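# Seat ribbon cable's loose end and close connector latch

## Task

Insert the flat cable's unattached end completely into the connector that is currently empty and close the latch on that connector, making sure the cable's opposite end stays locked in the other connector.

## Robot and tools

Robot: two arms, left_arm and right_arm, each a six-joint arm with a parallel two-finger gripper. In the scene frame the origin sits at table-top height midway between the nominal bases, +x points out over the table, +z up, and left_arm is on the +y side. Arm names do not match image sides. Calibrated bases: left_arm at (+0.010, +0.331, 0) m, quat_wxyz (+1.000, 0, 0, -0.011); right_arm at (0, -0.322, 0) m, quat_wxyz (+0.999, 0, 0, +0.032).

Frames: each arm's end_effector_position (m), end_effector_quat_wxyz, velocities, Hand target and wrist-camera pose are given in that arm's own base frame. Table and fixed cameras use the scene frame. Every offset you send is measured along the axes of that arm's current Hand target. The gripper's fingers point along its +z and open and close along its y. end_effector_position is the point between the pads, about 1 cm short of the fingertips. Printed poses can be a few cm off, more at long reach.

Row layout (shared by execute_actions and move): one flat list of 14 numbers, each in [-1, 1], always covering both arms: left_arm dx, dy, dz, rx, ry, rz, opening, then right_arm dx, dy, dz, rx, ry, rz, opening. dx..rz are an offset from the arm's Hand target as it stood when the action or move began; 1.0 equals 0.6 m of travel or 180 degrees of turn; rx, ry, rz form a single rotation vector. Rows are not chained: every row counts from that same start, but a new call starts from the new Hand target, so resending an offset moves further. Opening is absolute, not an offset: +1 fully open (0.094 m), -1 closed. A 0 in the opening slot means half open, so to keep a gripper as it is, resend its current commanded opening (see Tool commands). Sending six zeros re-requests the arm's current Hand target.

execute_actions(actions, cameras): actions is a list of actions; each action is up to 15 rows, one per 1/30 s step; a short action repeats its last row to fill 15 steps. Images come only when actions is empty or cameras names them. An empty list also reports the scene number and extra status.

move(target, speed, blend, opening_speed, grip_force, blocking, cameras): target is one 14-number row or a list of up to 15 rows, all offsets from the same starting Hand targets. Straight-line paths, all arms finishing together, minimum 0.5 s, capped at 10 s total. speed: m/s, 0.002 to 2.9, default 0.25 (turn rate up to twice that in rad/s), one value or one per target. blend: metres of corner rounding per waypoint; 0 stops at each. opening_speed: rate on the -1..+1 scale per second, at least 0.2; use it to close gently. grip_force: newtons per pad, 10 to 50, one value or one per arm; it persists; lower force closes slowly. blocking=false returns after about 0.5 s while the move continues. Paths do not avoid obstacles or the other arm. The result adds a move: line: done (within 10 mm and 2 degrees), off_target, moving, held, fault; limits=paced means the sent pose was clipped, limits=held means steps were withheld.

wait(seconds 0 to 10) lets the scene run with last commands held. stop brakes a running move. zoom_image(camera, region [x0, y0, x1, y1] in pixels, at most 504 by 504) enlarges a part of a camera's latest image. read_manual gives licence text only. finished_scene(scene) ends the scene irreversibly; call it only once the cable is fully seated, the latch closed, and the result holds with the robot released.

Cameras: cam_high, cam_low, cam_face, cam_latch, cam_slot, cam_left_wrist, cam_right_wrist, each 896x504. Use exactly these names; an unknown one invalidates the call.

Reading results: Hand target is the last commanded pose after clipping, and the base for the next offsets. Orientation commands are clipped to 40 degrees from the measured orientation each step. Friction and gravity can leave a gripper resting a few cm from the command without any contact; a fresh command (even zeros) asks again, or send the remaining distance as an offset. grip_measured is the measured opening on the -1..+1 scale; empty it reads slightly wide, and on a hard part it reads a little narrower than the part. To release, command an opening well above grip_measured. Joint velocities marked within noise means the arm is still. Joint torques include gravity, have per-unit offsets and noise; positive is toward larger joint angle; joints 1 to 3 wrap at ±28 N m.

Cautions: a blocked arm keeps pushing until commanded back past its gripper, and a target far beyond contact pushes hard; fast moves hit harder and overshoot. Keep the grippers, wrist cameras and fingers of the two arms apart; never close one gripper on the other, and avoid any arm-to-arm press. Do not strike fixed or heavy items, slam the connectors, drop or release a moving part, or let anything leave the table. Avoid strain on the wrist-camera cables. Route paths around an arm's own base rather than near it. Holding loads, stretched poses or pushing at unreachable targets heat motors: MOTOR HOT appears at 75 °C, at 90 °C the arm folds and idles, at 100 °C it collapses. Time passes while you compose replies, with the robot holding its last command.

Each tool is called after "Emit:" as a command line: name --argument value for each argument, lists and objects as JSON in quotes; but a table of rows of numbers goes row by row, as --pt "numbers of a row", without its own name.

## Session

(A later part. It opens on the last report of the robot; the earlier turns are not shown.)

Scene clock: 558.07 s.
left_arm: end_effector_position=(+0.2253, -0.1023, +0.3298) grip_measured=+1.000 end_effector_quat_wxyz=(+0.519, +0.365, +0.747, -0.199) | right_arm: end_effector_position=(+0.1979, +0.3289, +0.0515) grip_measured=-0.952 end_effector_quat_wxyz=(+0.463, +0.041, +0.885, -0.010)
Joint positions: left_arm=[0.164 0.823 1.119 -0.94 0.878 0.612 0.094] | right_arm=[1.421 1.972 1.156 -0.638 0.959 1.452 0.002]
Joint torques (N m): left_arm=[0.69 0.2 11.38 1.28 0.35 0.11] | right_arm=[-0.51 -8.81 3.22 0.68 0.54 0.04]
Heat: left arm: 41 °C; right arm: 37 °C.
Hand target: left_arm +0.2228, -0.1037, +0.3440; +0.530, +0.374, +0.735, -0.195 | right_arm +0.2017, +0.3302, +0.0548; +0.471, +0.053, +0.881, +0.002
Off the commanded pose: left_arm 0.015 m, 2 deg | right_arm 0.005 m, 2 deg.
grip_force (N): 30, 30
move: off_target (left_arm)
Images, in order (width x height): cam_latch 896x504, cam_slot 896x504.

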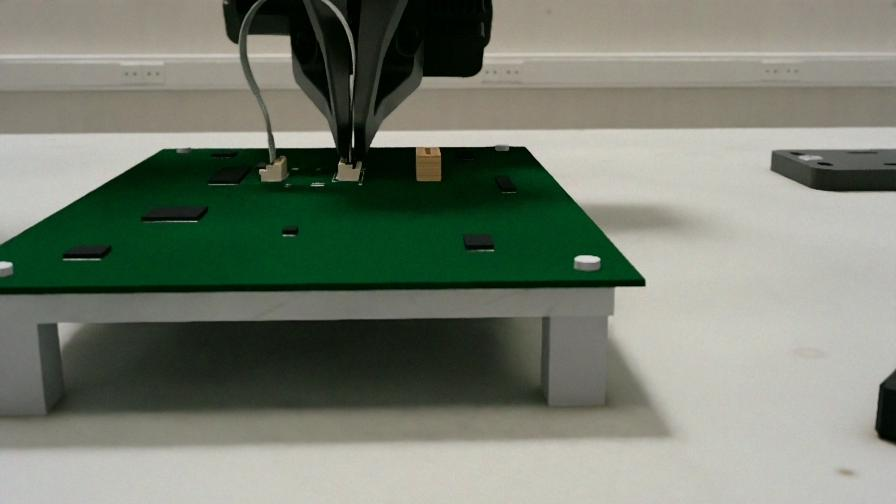

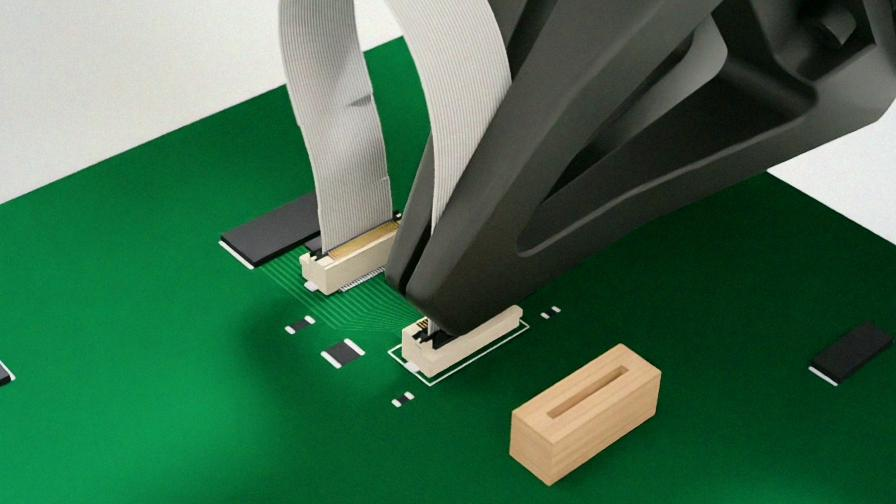

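Emit:
move --target '[0,0,0,0,0,0,1,0.0012,-0.0017,0.0010,0,0,0,-0.95]' --speed 0.03 --cameras '["cam_slot","cam_latch"]'

Emit:
zoom_image --camera "cam_slot" --region '[390, 270, 530, 390]'

Emit:
zoom_image --camera "cam_latch" --region '[325, 130, 375, 190]'

Scene clock: 560.33 s.
left_arm: end_effector_position=(+0.2253, -0.1023, +0.3298) grip_measured=+1.000 end_effector_quat_wxyz=(+0.519, +0.365, +0.747, -0.199) | right_arm: end_effector_position=(+0.1981, +0.3286, +0.0509) grip_measured=-0.952 end_effector_quat_wxyz=(+0.465, +0.041, +0.884, -0.009)
Joint positions: left_arm=[0.164 0.823 1.119 -0.94 0.878 0.612 0.094] | right_arm=[1.421 1.972 1.15 -0.629 0.962 1.452 0.002]
Joint torques (N m): left_arm=[0.53 0.1 11.28 1.34 0.33 0.12] | right_arm=[-0.55 -8.87 3.14 0.65 0.52 0.03]
Heat: left arm: 41 °C; right arm: 37 °C.
Hand target: left_arm +0.2228, -0.1037, +0.3440; +0.530, +0.374, +0.735, -0.195 | right_arm +0.2017, +0.3292, +0.0538; +0.471, +0.053, +0.881, +0.002
Off the commanded pose: left_arm 0.015 m, 2 deg | right_arm 0.005 m, 2 deg.
grip_force (N): 30, 30
move: off_target (left_arm)
Images, in order (width x height): cam_latch 896x504, cam_slot 896x504.

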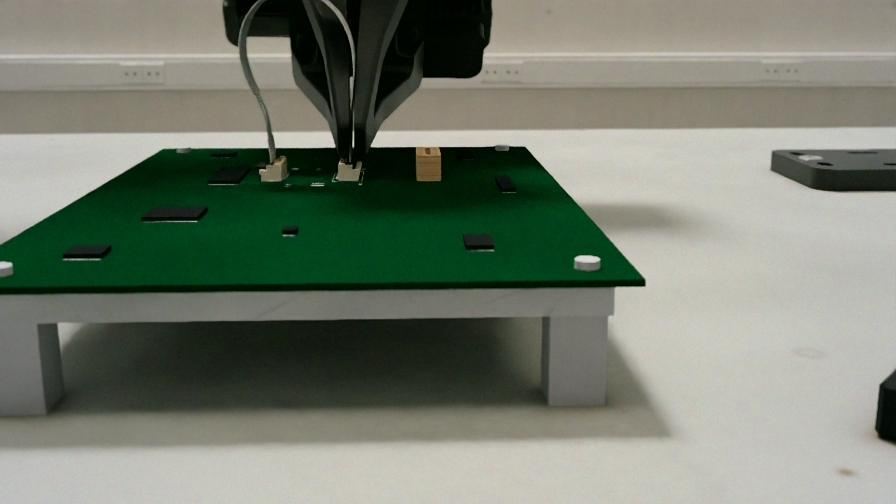

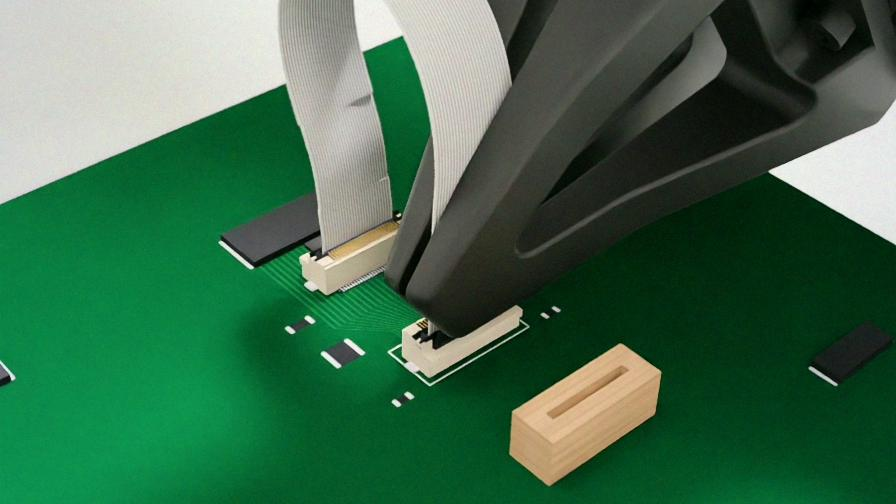

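Scaled by 3.600 from the camera's 896x504 image, which has a finer 1280x720 frame.

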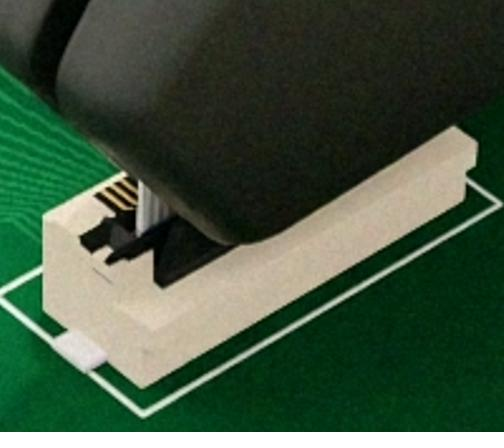

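Scaled by 8.400 from the camera's 896x504 image, which has a finer 1280x720 frame.

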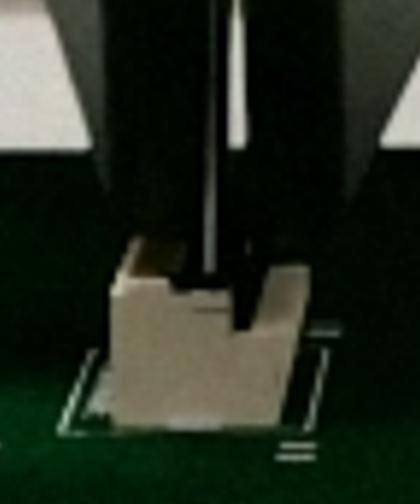

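Emit:
move --target '[0,0,0,0,0,0,1,0.0004,-0.0034,0.0006,0,0,0,-0.95]' --speed 0.03 --cameras '["cam_slot","cam_latch"]'

Emit:
zoom_image --camera "cam_slot" --region '[390, 270, 530, 390]'

Emit:
zoom_image --camera "cam_latch" --region '[325, 130, 375, 190]'

Scene clock: 562.07 s.
left_arm: end_effector_position=(+0.2253, -0.1023, +0.3298) grip_measured=+1.000 end_effector_quat_wxyz=(+0.519, +0.365, +0.747, -0.199) | right_arm: end_effector_position=(+0.1987, +0.3282, +0.0504) grip_measured=-0.952 end_effector_quat_wxyz=(+0.468, +0.042, +0.883, -0.008)
Joint positions: left_arm=[0.164 0.823 1.119 -0.94 0.878 0.612 0.094] | right_arm=[1.421 1.972 1.143 -0.618 0.968 1.452 0.002]
Joint torques (N m): left_arm=[0.43 0.18 11.44 1.31 0.35 0.15] | right_arm=[-0.62 -9.26 2.8 0.61 0.47 0.02]
Heat: left arm: 41 °C; right arm: 37 °C.
Hand target: left_arm +0.2228, -0.1037, +0.3440; +0.530, +0.374, +0.735, -0.195 | right_arm +0.2017, +0.3272, +0.0533; +0.471, +0.052, +0.881, +0.002
Off the commanded pose: left_arm 0.015 m, 2 deg | right_arm 0.004 m, 2 deg.
grip_force (N): 30, 30
move: off_target (left_arm)
Images, in order (width x height): cam_latch 896x504, cam_slot 896x504.

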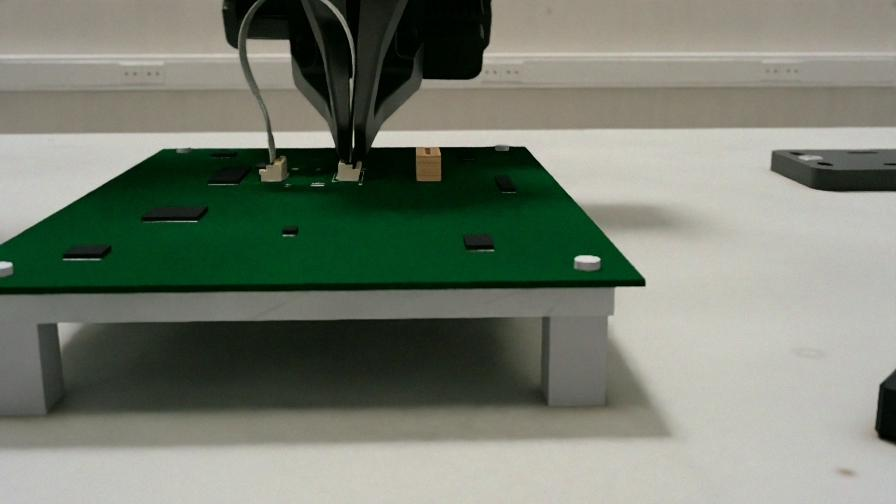

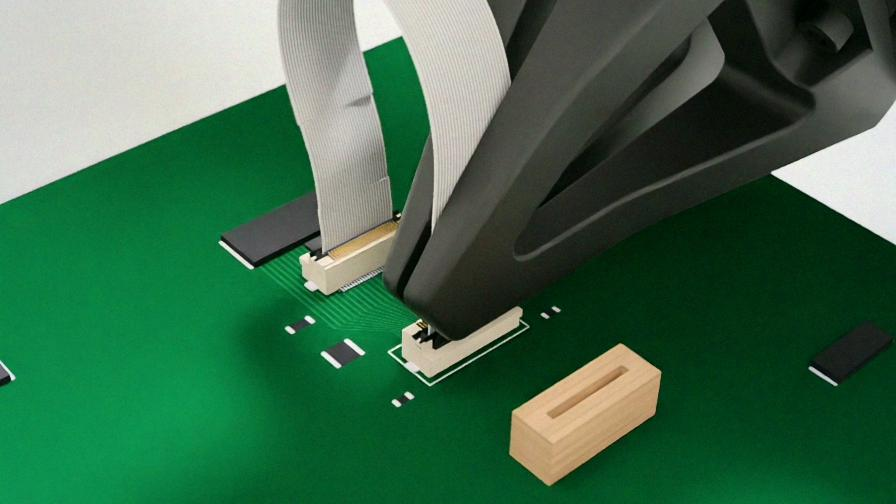

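Scaled by 3.600 from the camera's 896x504 image, which has a finer 1280x720 frame.

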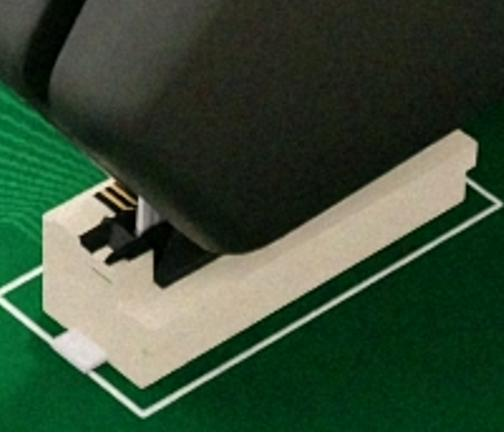

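Scaled by 8.400 from the camera's 896x504 image, which has a finer 1280x720 frame.

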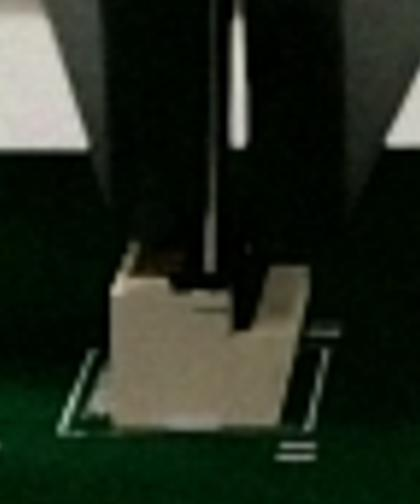

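Emit:
zoom_image --camera "cam_latch" --region '[337, 148, 367, 178]'

Emit:
zoom_image --camera "cam_slot" --region '[400, 305, 470, 365]'

Emit:
execute_actions --actions '[]' --cameras '["cam_face","cam_right_wrist","cam_low"]'

Emit:
zoom_image --camera "cam_face" --region '[490, 190, 560, 240]'

Scaled by 16.800 from the camera's 896x504 image, which has a finer 1280x720 frame.

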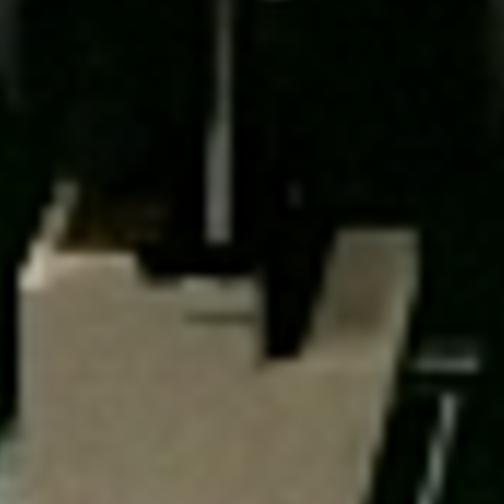

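Scaled by 7.200 from the camera's 896x504 image, which has a finer 1280x720 frame.

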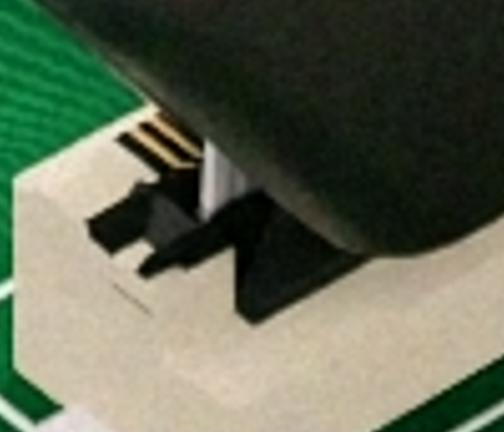

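Scene clock: 564.43 s.
left_arm: end_effector_position=(+0.2253, -0.1023, +0.3298) grip_measured=+1.000 end_effector_quat_wxyz=(+0.519, +0.365, +0.747, -0.199) | right_arm: end_effector_position=(+0.1987, +0.3282, +0.0504) grip_measured=-0.952 end_effector_quat_wxyz=(+0.468, +0.042, +0.883, -0.008)
Joint positions: left_arm=[0.164 0.823 1.119 -0.94 0.878 0.612 0.094] | right_arm=[1.421 1.972 1.143 -0.618 0.968 1.452 0.002]
Joint velocities: within noise
Joint torques (N m): left_arm=[0.61 0.2 11.37 1.31 0.35 0.13] | right_arm=[-0.64 -9.26 2.81 0.61 0.48 0.02]
Heat: left arm: 41 °C; right arm: 38 °C.
Hand target: left_arm +0.2228, -0.1037, +0.3440; +0.530, +0.374, +0.735, -0.195 | right_arm +0.2017, +0.3272, +0.0533; +0.471, +0.052, +0.881, +0.002
Tool commands: left_gripper/opening=+1.0 right_gripper/opening=-0.95
Off the commanded pose: left_arm 0.015 m, 2 deg | right_arm 0.004 m, 2 deg.
grip_force (N): 30, 30
Images, in order (width x height): cam_low 896x504, cam_face 896x504, cam_right_wrist 896x504.

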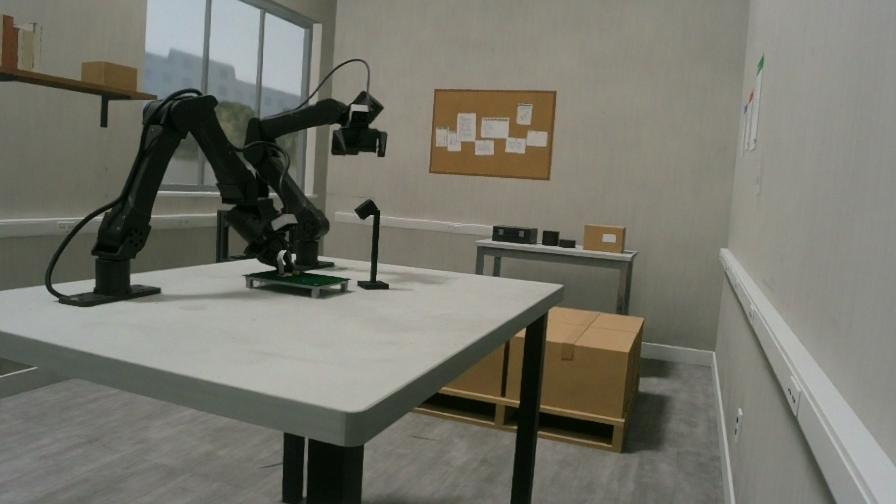

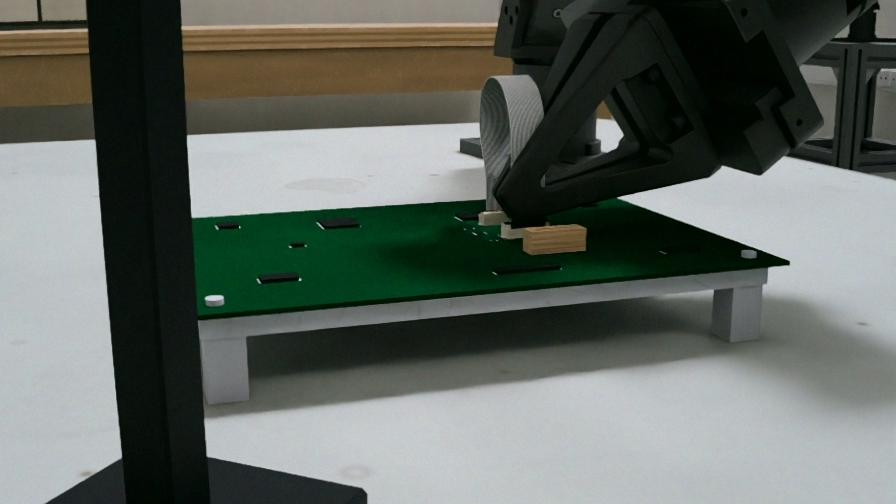

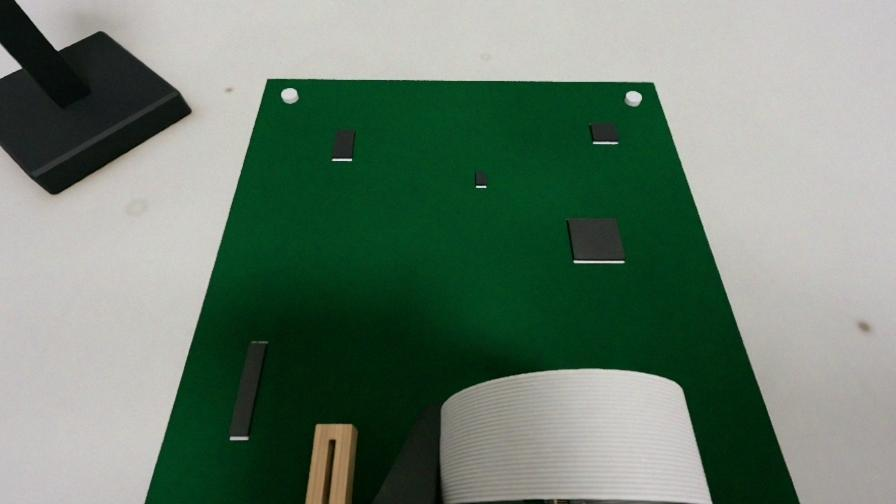

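Scaled by 7.200 from the camera's 896x504 image, which has a finer 1280x720 frame.

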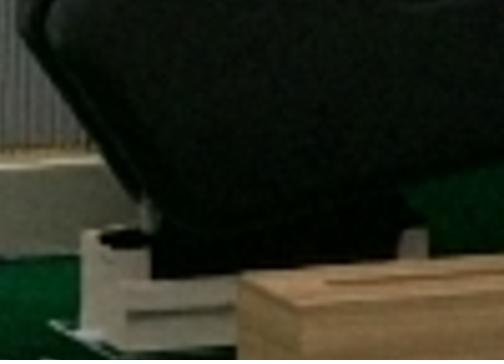

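Emit:
move --target '[0,0,0,0,0,0,1,0,0,0,0,0,0,-0.85]' --opening_speed 0.5

Emit:
move --target '[0,0,0,0,0,0,1,-0.0152,0.0010,-0.0102,0,0,0,-0.85]' --speed 0.03 --cameras '["cam_slot","cam_latch"]'

Emit:
zoom_image --camera "cam_slot" --region '[390, 270, 530, 390]'

Emit:
zoom_image --camera "cam_latch" --region '[325, 130, 375, 190]'

Scene clock: 569.73 s.
left_arm: end_effector_position=(+0.2253, -0.1023, +0.3298) grip_measured=+1.000 end_effector_quat_wxyz=(+0.519, +0.365, +0.747, -0.199) | right_arm: end_effector_position=(+0.1986, +0.3278, +0.0498) grip_measured=-0.852 end_effector_quat_wxyz=(+0.468, +0.042, +0.883, -0.008)
Joint positions: left_arm=[0.164 0.823 1.119 -0.94 0.878 0.612 0.094] | right_arm=[1.421 1.972 1.14 -0.614 0.968 1.451 0.007]
Joint torques (N m): left_arm=[0.62 0.18 11.47 1.31 0.31 0.11] | right_arm=[-0.64 -9.26 3.04 0.59 0.47 0.02]
Heat: left arm: 41 °C; right arm: 38 °C.
Hand target: left_arm +0.2228, -0.1037, +0.3440; +0.530, +0.374, +0.735, -0.195 | right_arm +0.2016, +0.3272, +0.0533; +0.471, +0.052, +0.881, +0.002
Off the commanded pose: left_arm 0.015 m, 2 deg | right_arm 0.005 m, 2 deg.
grip_force (N): 30, 30
move: off_target (left_arm)

Scene clock: 570.50 s.
left_arm: end_effector_position=(+0.2253, -0.1023, +0.3298) grip_measured=+1.000 end_effector_quat_wxyz=(+0.519, +0.365, +0.747, -0.199) | right_arm: end_effector_position=(+0.1982, +0.3279, +0.0504) grip_measured=-0.852 end_effector_quat_wxyz=(+0.466, +0.042, +0.884, -0.007)
Joint positions: left_arm=[0.164 0.823 1.119 -0.94 0.878 0.612 0.094] | right_arm=[1.421 1.968 1.14 -0.616 0.964 1.45 0.007]
Joint torques (N m): left_arm=[0.59 0.21 11.36 1.29 0.33 0.14] | right_arm=[-0.65 -10.77 4.38 0.25 0.5 0.01]
Heat: left arm: 41 °C; right arm: 38 °C.
Hand target: left_arm +0.2228, -0.1037, +0.3440; +0.530, +0.374, +0.735, -0.195 | right_arm +0.2016, +0.3272, +0.0644; +0.471, +0.053, +0.881, +0.002
Off the commanded pose: left_arm 0.015 m, 2 deg | right_arm 0.014 m, 2 deg.
grip_force (N): 30, 30
move: off_target (left_arm, right_arm)
Images, in order (width x height): cam_latch 896x504, cam_slot 896x504.

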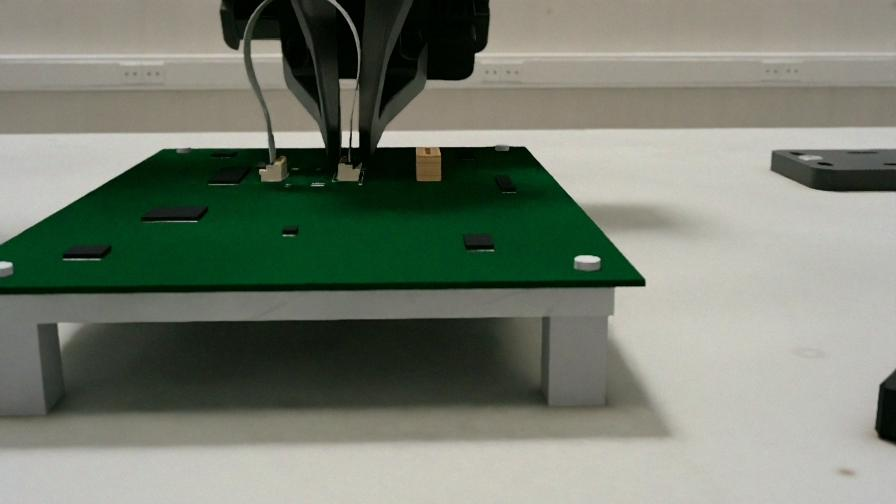

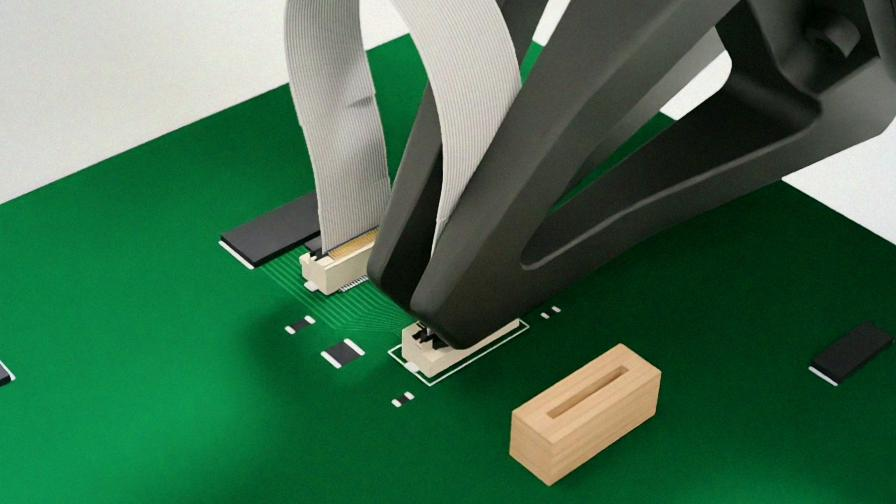

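Scaled by 3.600 from the camera's 896x504 image, which has a finer 1280x720 frame.

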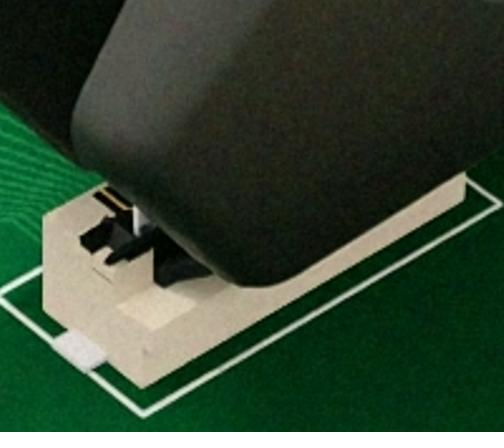

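Scaled by 8.400 from the camera's 896x504 image, which has a finer 1280x720 frame.

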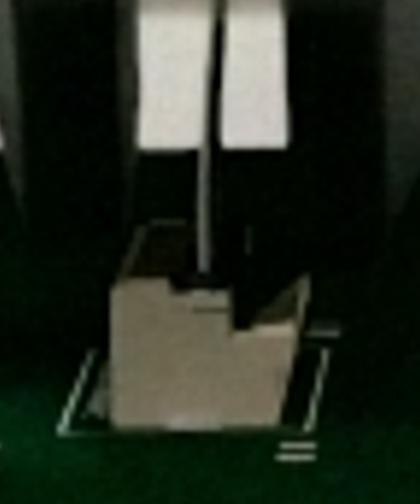

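Emit:
zoom_image --camera "cam_latch" --region '[337, 148, 367, 178]'

Emit:
zoom_image --camera "cam_slot" --region '[400, 305, 470, 365]'

Scaled by 16.800 from the camera's 896x504 image, which has a finer 1280x720 frame.

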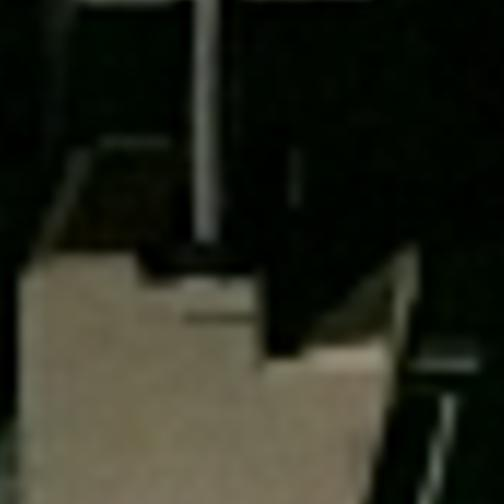

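Scaled by 7.200 from the camera's 896x504 image, which has a finer 1280x720 frame.

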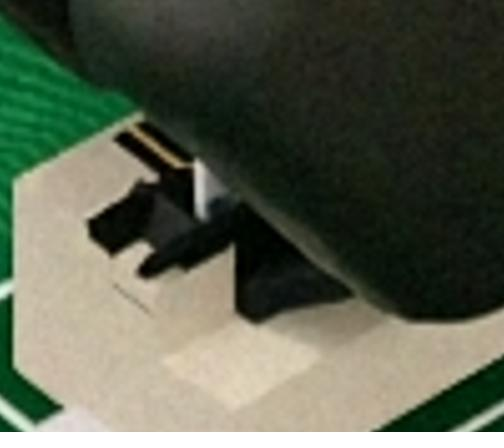

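Emit:
move --target '[0,0,0,0,0,0,1,0.0083,-0.0005,0.0056,0,0,0,-0.75]' --opening_speed 0.4 --speed 0.03 --cameras '["cam_slot","cam_latch"]'

Emit:
zoom_image --camera "cam_latch" --region '[337, 148, 367, 178]'

Emit:
zoom_image --camera "cam_slot" --region '[400, 305, 470, 365]'

Scene clock: 574.47 s.
left_arm: end_effector_position=(+0.2253, -0.1023, +0.3298) grip_measured=+1.000 end_effector_quat_wxyz=(+0.519, +0.365, +0.747, -0.199) | right_arm: end_effector_position=(+0.1965, +0.3281, +0.0478) grip_measured=-0.752 end_effector_quat_wxyz=(+0.458, +0.041, +0.888, -0.006)
Joint positions: left_arm=[0.164 0.823 1.119 -0.94 0.878 0.612 0.094] | right_arm=[1.421 1.968 1.14 -0.618 0.947 1.45 0.012]
Joint torques (N m): left_arm=[0.54 0.09 11.28 1.33 0.3 0.12] | right_arm=[-0.64 -9.8 3.64 0.46 0.64 0.03]
Heat: left arm: 41 °C; right arm: 38 °C.
Hand target: left_arm +0.2228, -0.1037, +0.3440; +0.530, +0.374, +0.735, -0.195 | right_arm +0.2017, +0.3273, +0.0584; +0.471, +0.053, +0.881, +0.002
Off the commanded pose: left_arm 0.015 m, 2 deg | right_arm 0.012 m, 2 deg.
grip_force (N): 30, 30
move: off_target (left_arm, right_arm)
Images, in order (width x height): cam_latch 896x504, cam_slot 896x504.

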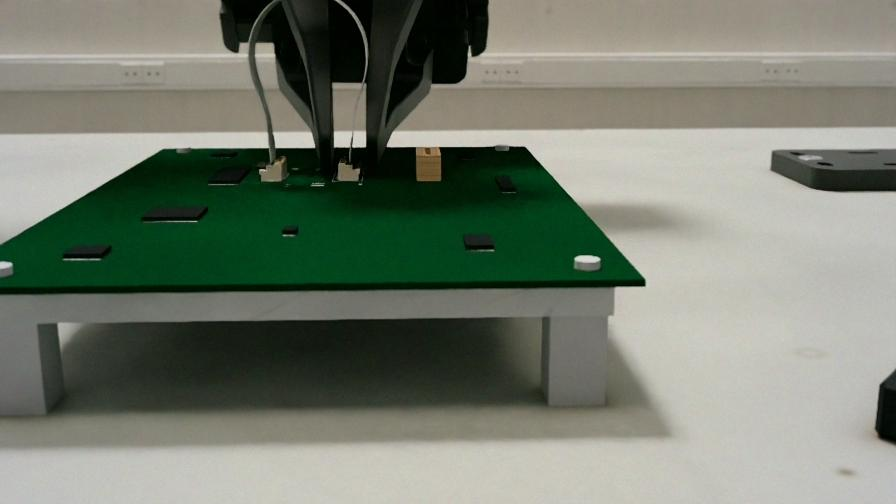

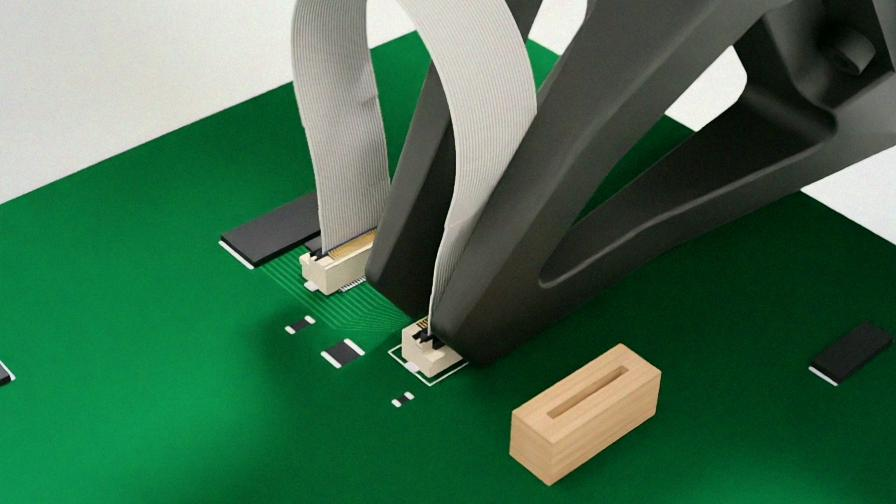

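Scaled by 16.800 from the camera's 896x504 image, which has a finer 1280x720 frame.

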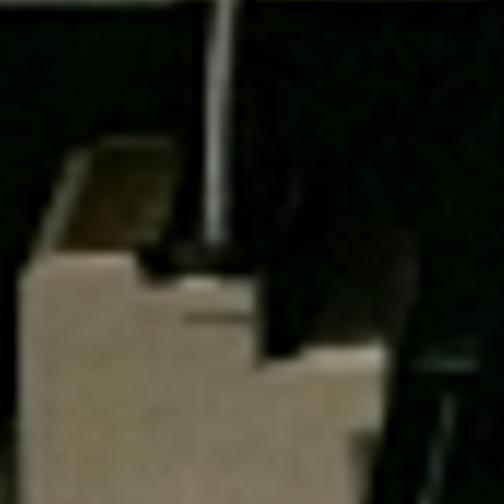

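Scaled by 7.200 from the camera's 896x504 image, which has a finer 1280x720 frame.

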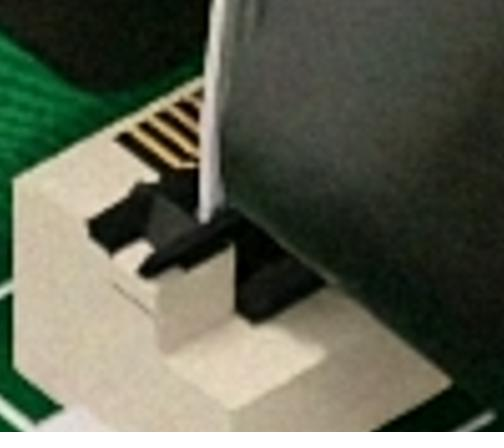

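Emit:
move --target '[0,0,0,0,0,0,1,-0.0193,0.0011,-0.0130,0,0,0,-0.75]' --speed 0.03 --cameras '["cam_slot","cam_latch"]'

Emit:
zoom_image --camera "cam_latch" --region '[310, 80, 410, 190]'

Emit:
zoom_image --camera "cam_slot" --region '[390, 270, 530, 390]'

Scene clock: 578.63 s.
left_arm: end_effector_position=(+0.2253, -0.1023, +0.3298) grip_measured=+1.000 end_effector_quat_wxyz=(+0.519, +0.365, +0.747, -0.199) | right_arm: end_effector_position=(+0.1958, +0.3252, +0.0512) grip_measured=-0.752 end_effector_quat_wxyz=(+0.457, +0.039, +0.889, -0.011)
Joint positions: left_arm=[0.164 0.823 1.119 -0.94 0.878 0.612 0.094] | right_arm=[1.421 1.956 1.14 -0.64 0.945 1.45 0.012]
Joint torques (N m): left_arm=[0.55 0.32 11.45 1.35 0.31 0.13] | right_arm=[-0.65 -10.96 5.49 0.2 0.67 0.03]
Heat: left arm: 41 °C; right arm: 38 °C.
Hand target: left_arm +0.2228, -0.1037, +0.3440; +0.530, +0.374, +0.735, -0.195 | right_arm +0.2016, +0.3272, +0.0723; +0.471, +0.053, +0.881, +0.002
Off the commanded pose: left_arm 0.015 m, 2 deg | right_arm 0.022 m, 3 deg.
grip_force (N): 30, 30
move: off_target (left_arm, right_arm)
Images, in order (width x height): cam_latch 896x504, cam_slot 896x504.

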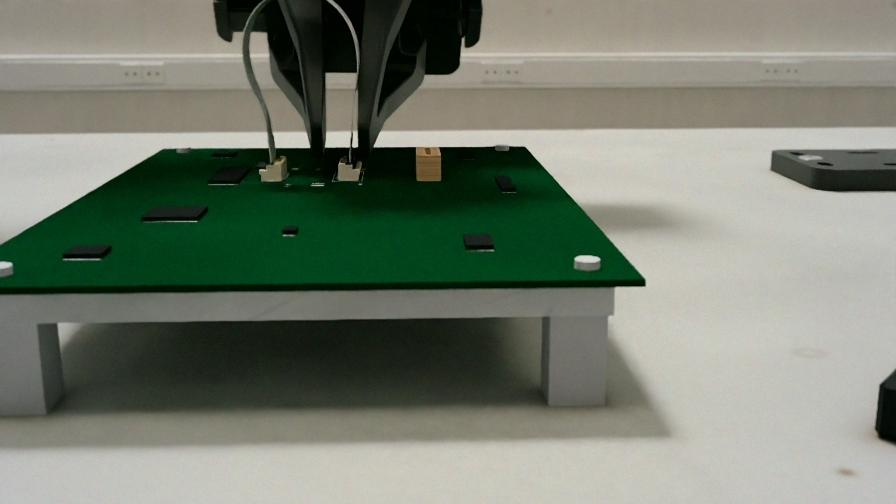

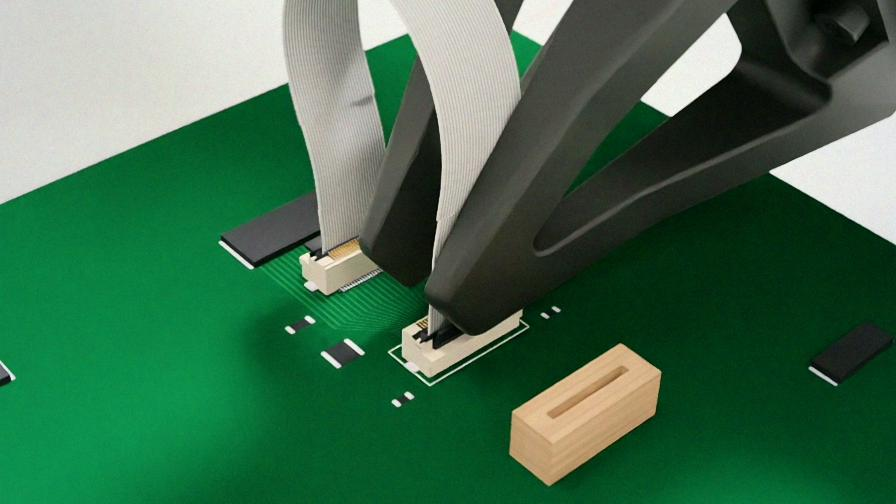

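Scaled by 4.582 from the camera's 896x504 image, which has a finer 1280x720 frame.

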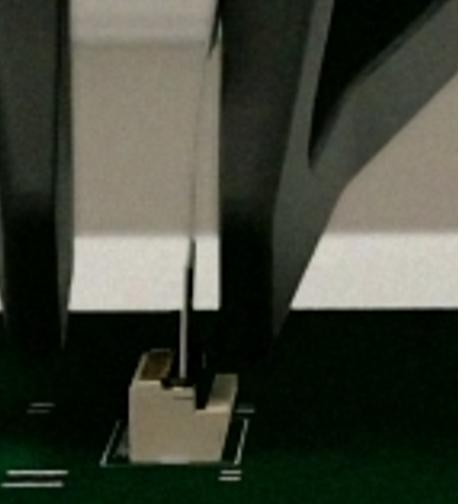

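Scaled by 3.600 from the camera's 896x504 image, which has a finer 1280x720 frame.

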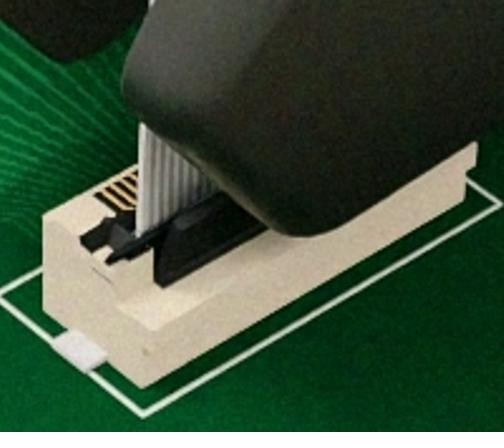

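Emit:
move --target '[0,0,0,0,0,0,1,-0.0083,0.0005,-0.0056,0,0,0,-0.75]' --speed 0.03 --cameras '["cam_slot","cam_latch"]'

Emit:
zoom_image --camera "cam_latch" --region '[310, 80, 410, 190]'

Emit:
zoom_image --camera "cam_slot" --region '[390, 270, 530, 390]'

Scene clock: 581.37 s.
left_arm: end_effector_position=(+0.2253, -0.1023, +0.3298) grip_measured=+1.000 end_effector_quat_wxyz=(+0.519, +0.365, +0.747, -0.199) | right_arm: end_effector_position=(+0.1953, +0.3232, +0.0559) grip_measured=-0.752 end_effector_quat_wxyz=(+0.456, +0.036, +0.889, -0.015)
Joint positions: left_arm=[0.164 0.823 1.119 -0.94 0.878 0.612 0.094] | right_arm=[1.421 1.945 1.148 -0.67 0.943 1.45 0.012]
Joint torques (N m): left_arm=[0.65 0.18 11.45 1.31 0.31 0.12] | right_arm=[-0.62 -10.92 5.82 0.25 0.67 0.03]
Heat: left arm: 41 °C; right arm: 38 °C.
Hand target: left_arm +0.2228, -0.1037, +0.3440; +0.530, +0.374, +0.735, -0.195 | right_arm +0.2016, +0.3271, +0.0782; +0.471, +0.052, +0.881, +0.002
Off the commanded pose: left_arm 0.015 m, 2 deg | right_arm 0.024 m, 3 deg.
grip_force (N): 30, 30
move: off_target (left_arm, right_arm)
Images, in order (width x height): cam_latch 896x504, cam_slot 896x504.

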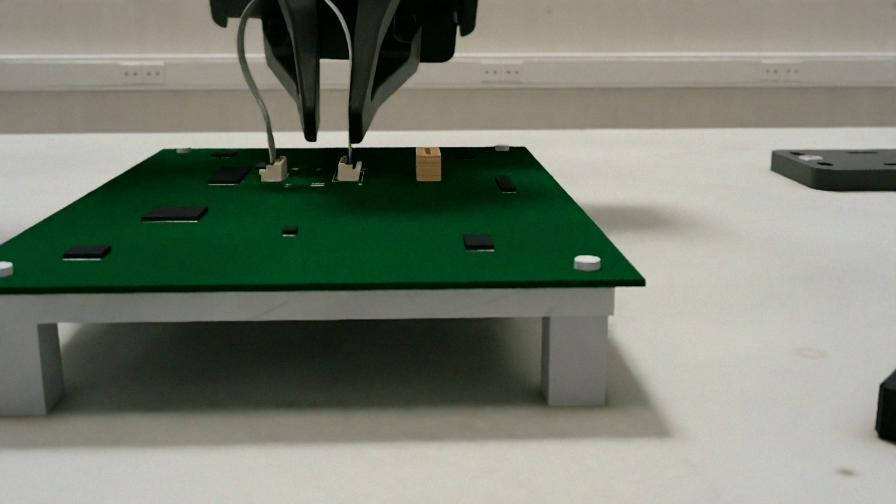

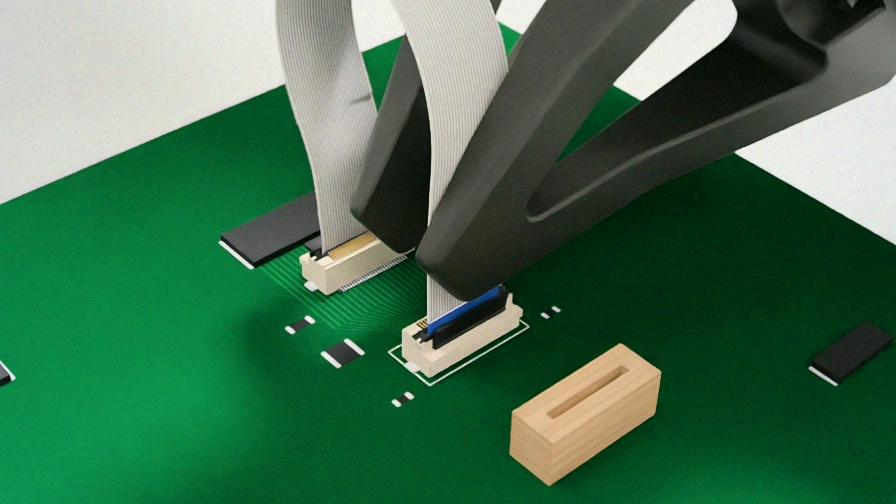

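Scaled by 4.582 from the camera's 896x504 image, which has a finer 1280x720 frame.

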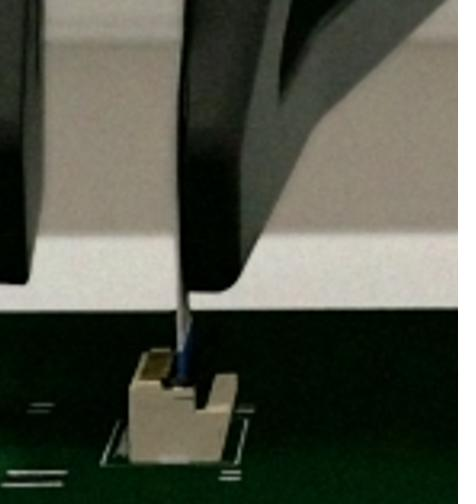

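Scaled by 3.600 from the camera's 896x504 image, which has a finer 1280x720 frame.

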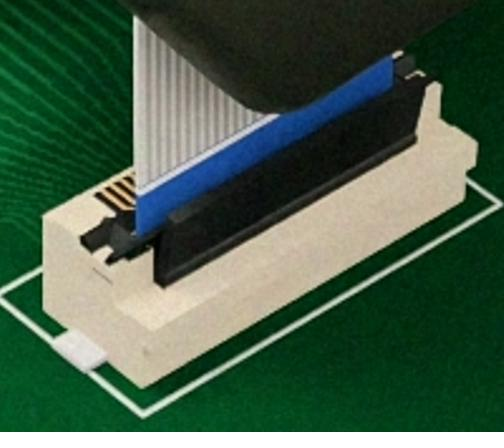

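Emit:
move --target '[0,0,0,0,0,0,1,0.0020,0.0065,0.0006,0,0,0,-0.75]' --speed 0.03 --cameras '["cam_slot","cam_latch"]'

Emit:
zoom_image --camera "cam_latch" --region '[310, 80, 410, 190]'

Emit:
zoom_image --camera "cam_slot" --region '[390, 230, 530, 370]'

Scene clock: 584.37 s.
left_arm: end_effector_position=(+0.2253, -0.1023, +0.3298) grip_measured=+1.000 end_effector_quat_wxyz=(+0.519, +0.365, +0.747, -0.199) | right_arm: end_effector_position=(+0.1960, +0.3275, +0.0599) grip_measured=-0.752 end_effector_quat_wxyz=(+0.456, +0.039, +0.889, -0.010)
Joint positions: left_arm=[0.164 0.823 1.119 -0.94 0.878 0.612 0.094] | right_arm=[1.421 1.945 1.165 -0.676 0.943 1.45 0.012]
Joint torques (N m): left_arm=[0.65 0.21 11.32 1.28 0.32 0.15] | right_arm=[-0.46 -9.81 5.89 0.25 0.68 0.06]
Heat: left arm: 41 °C; right arm: 38 °C.
Hand target: left_arm +0.2228, -0.1037, +0.3440; +0.530, +0.374, +0.735, -0.195 | right_arm +0.2016, +0.3311, +0.0772; +0.471, +0.052, +0.881, +0.002
Off the commanded pose: left_arm 0.015 m, 2 deg | right_arm 0.019 m, 3 deg.
grip_force (N): 30, 30
move: off_target (left_arm, right_arm)
Images, in order (width x height): cam_latch 896x504, cam_slot 896x504.

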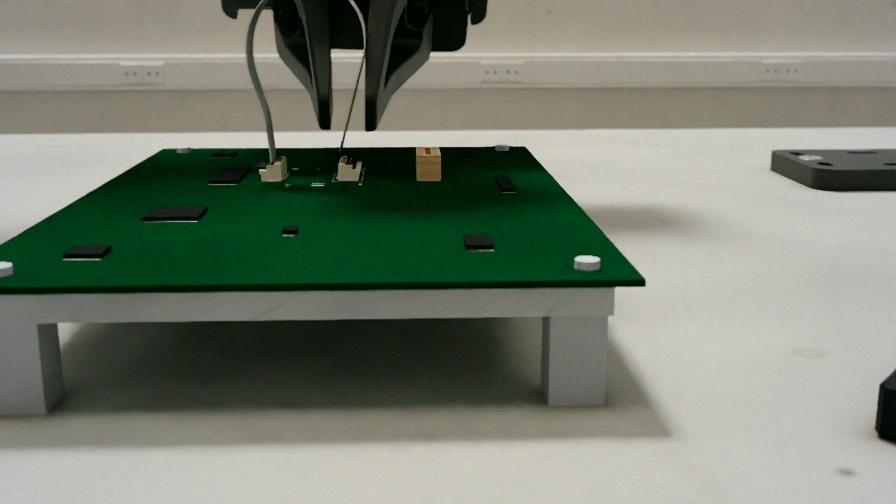

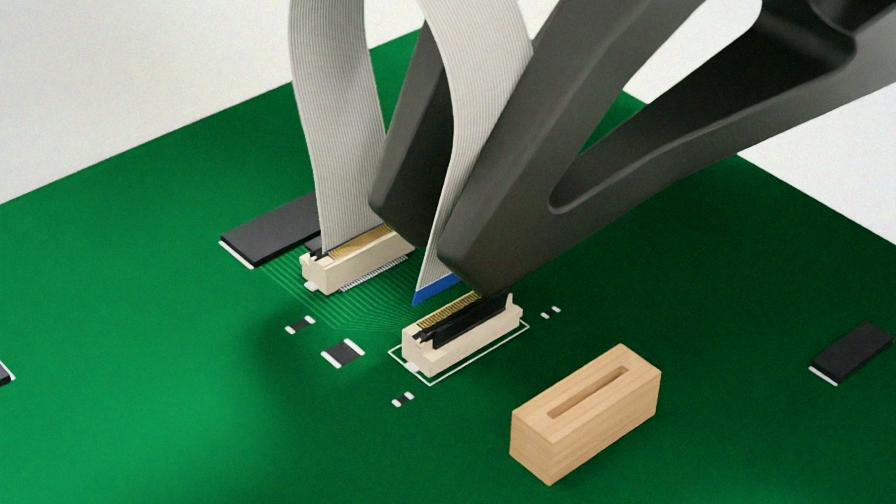

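Scaled by 4.582 from the camera's 896x504 image, which has a finer 1280x720 frame.

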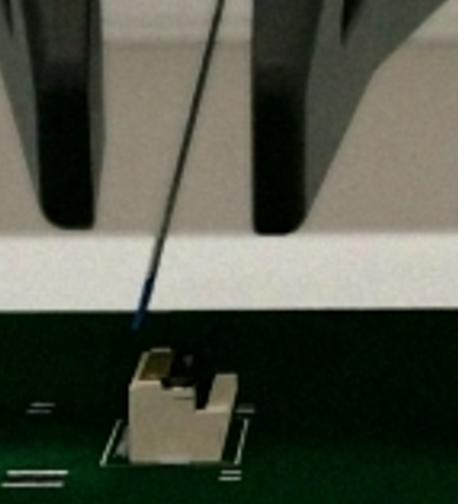

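Scaled by 3.600 from the camera's 896x504 image, which has a finer 1280x720 frame.

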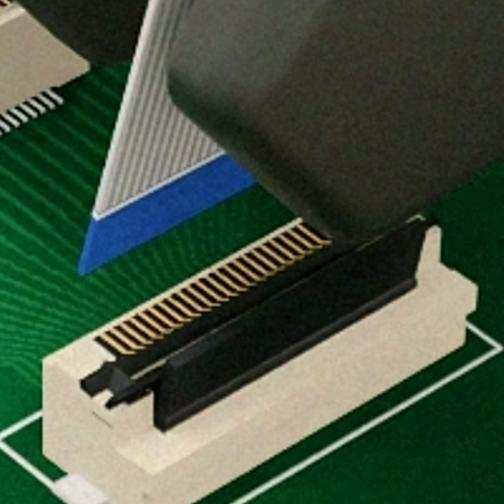

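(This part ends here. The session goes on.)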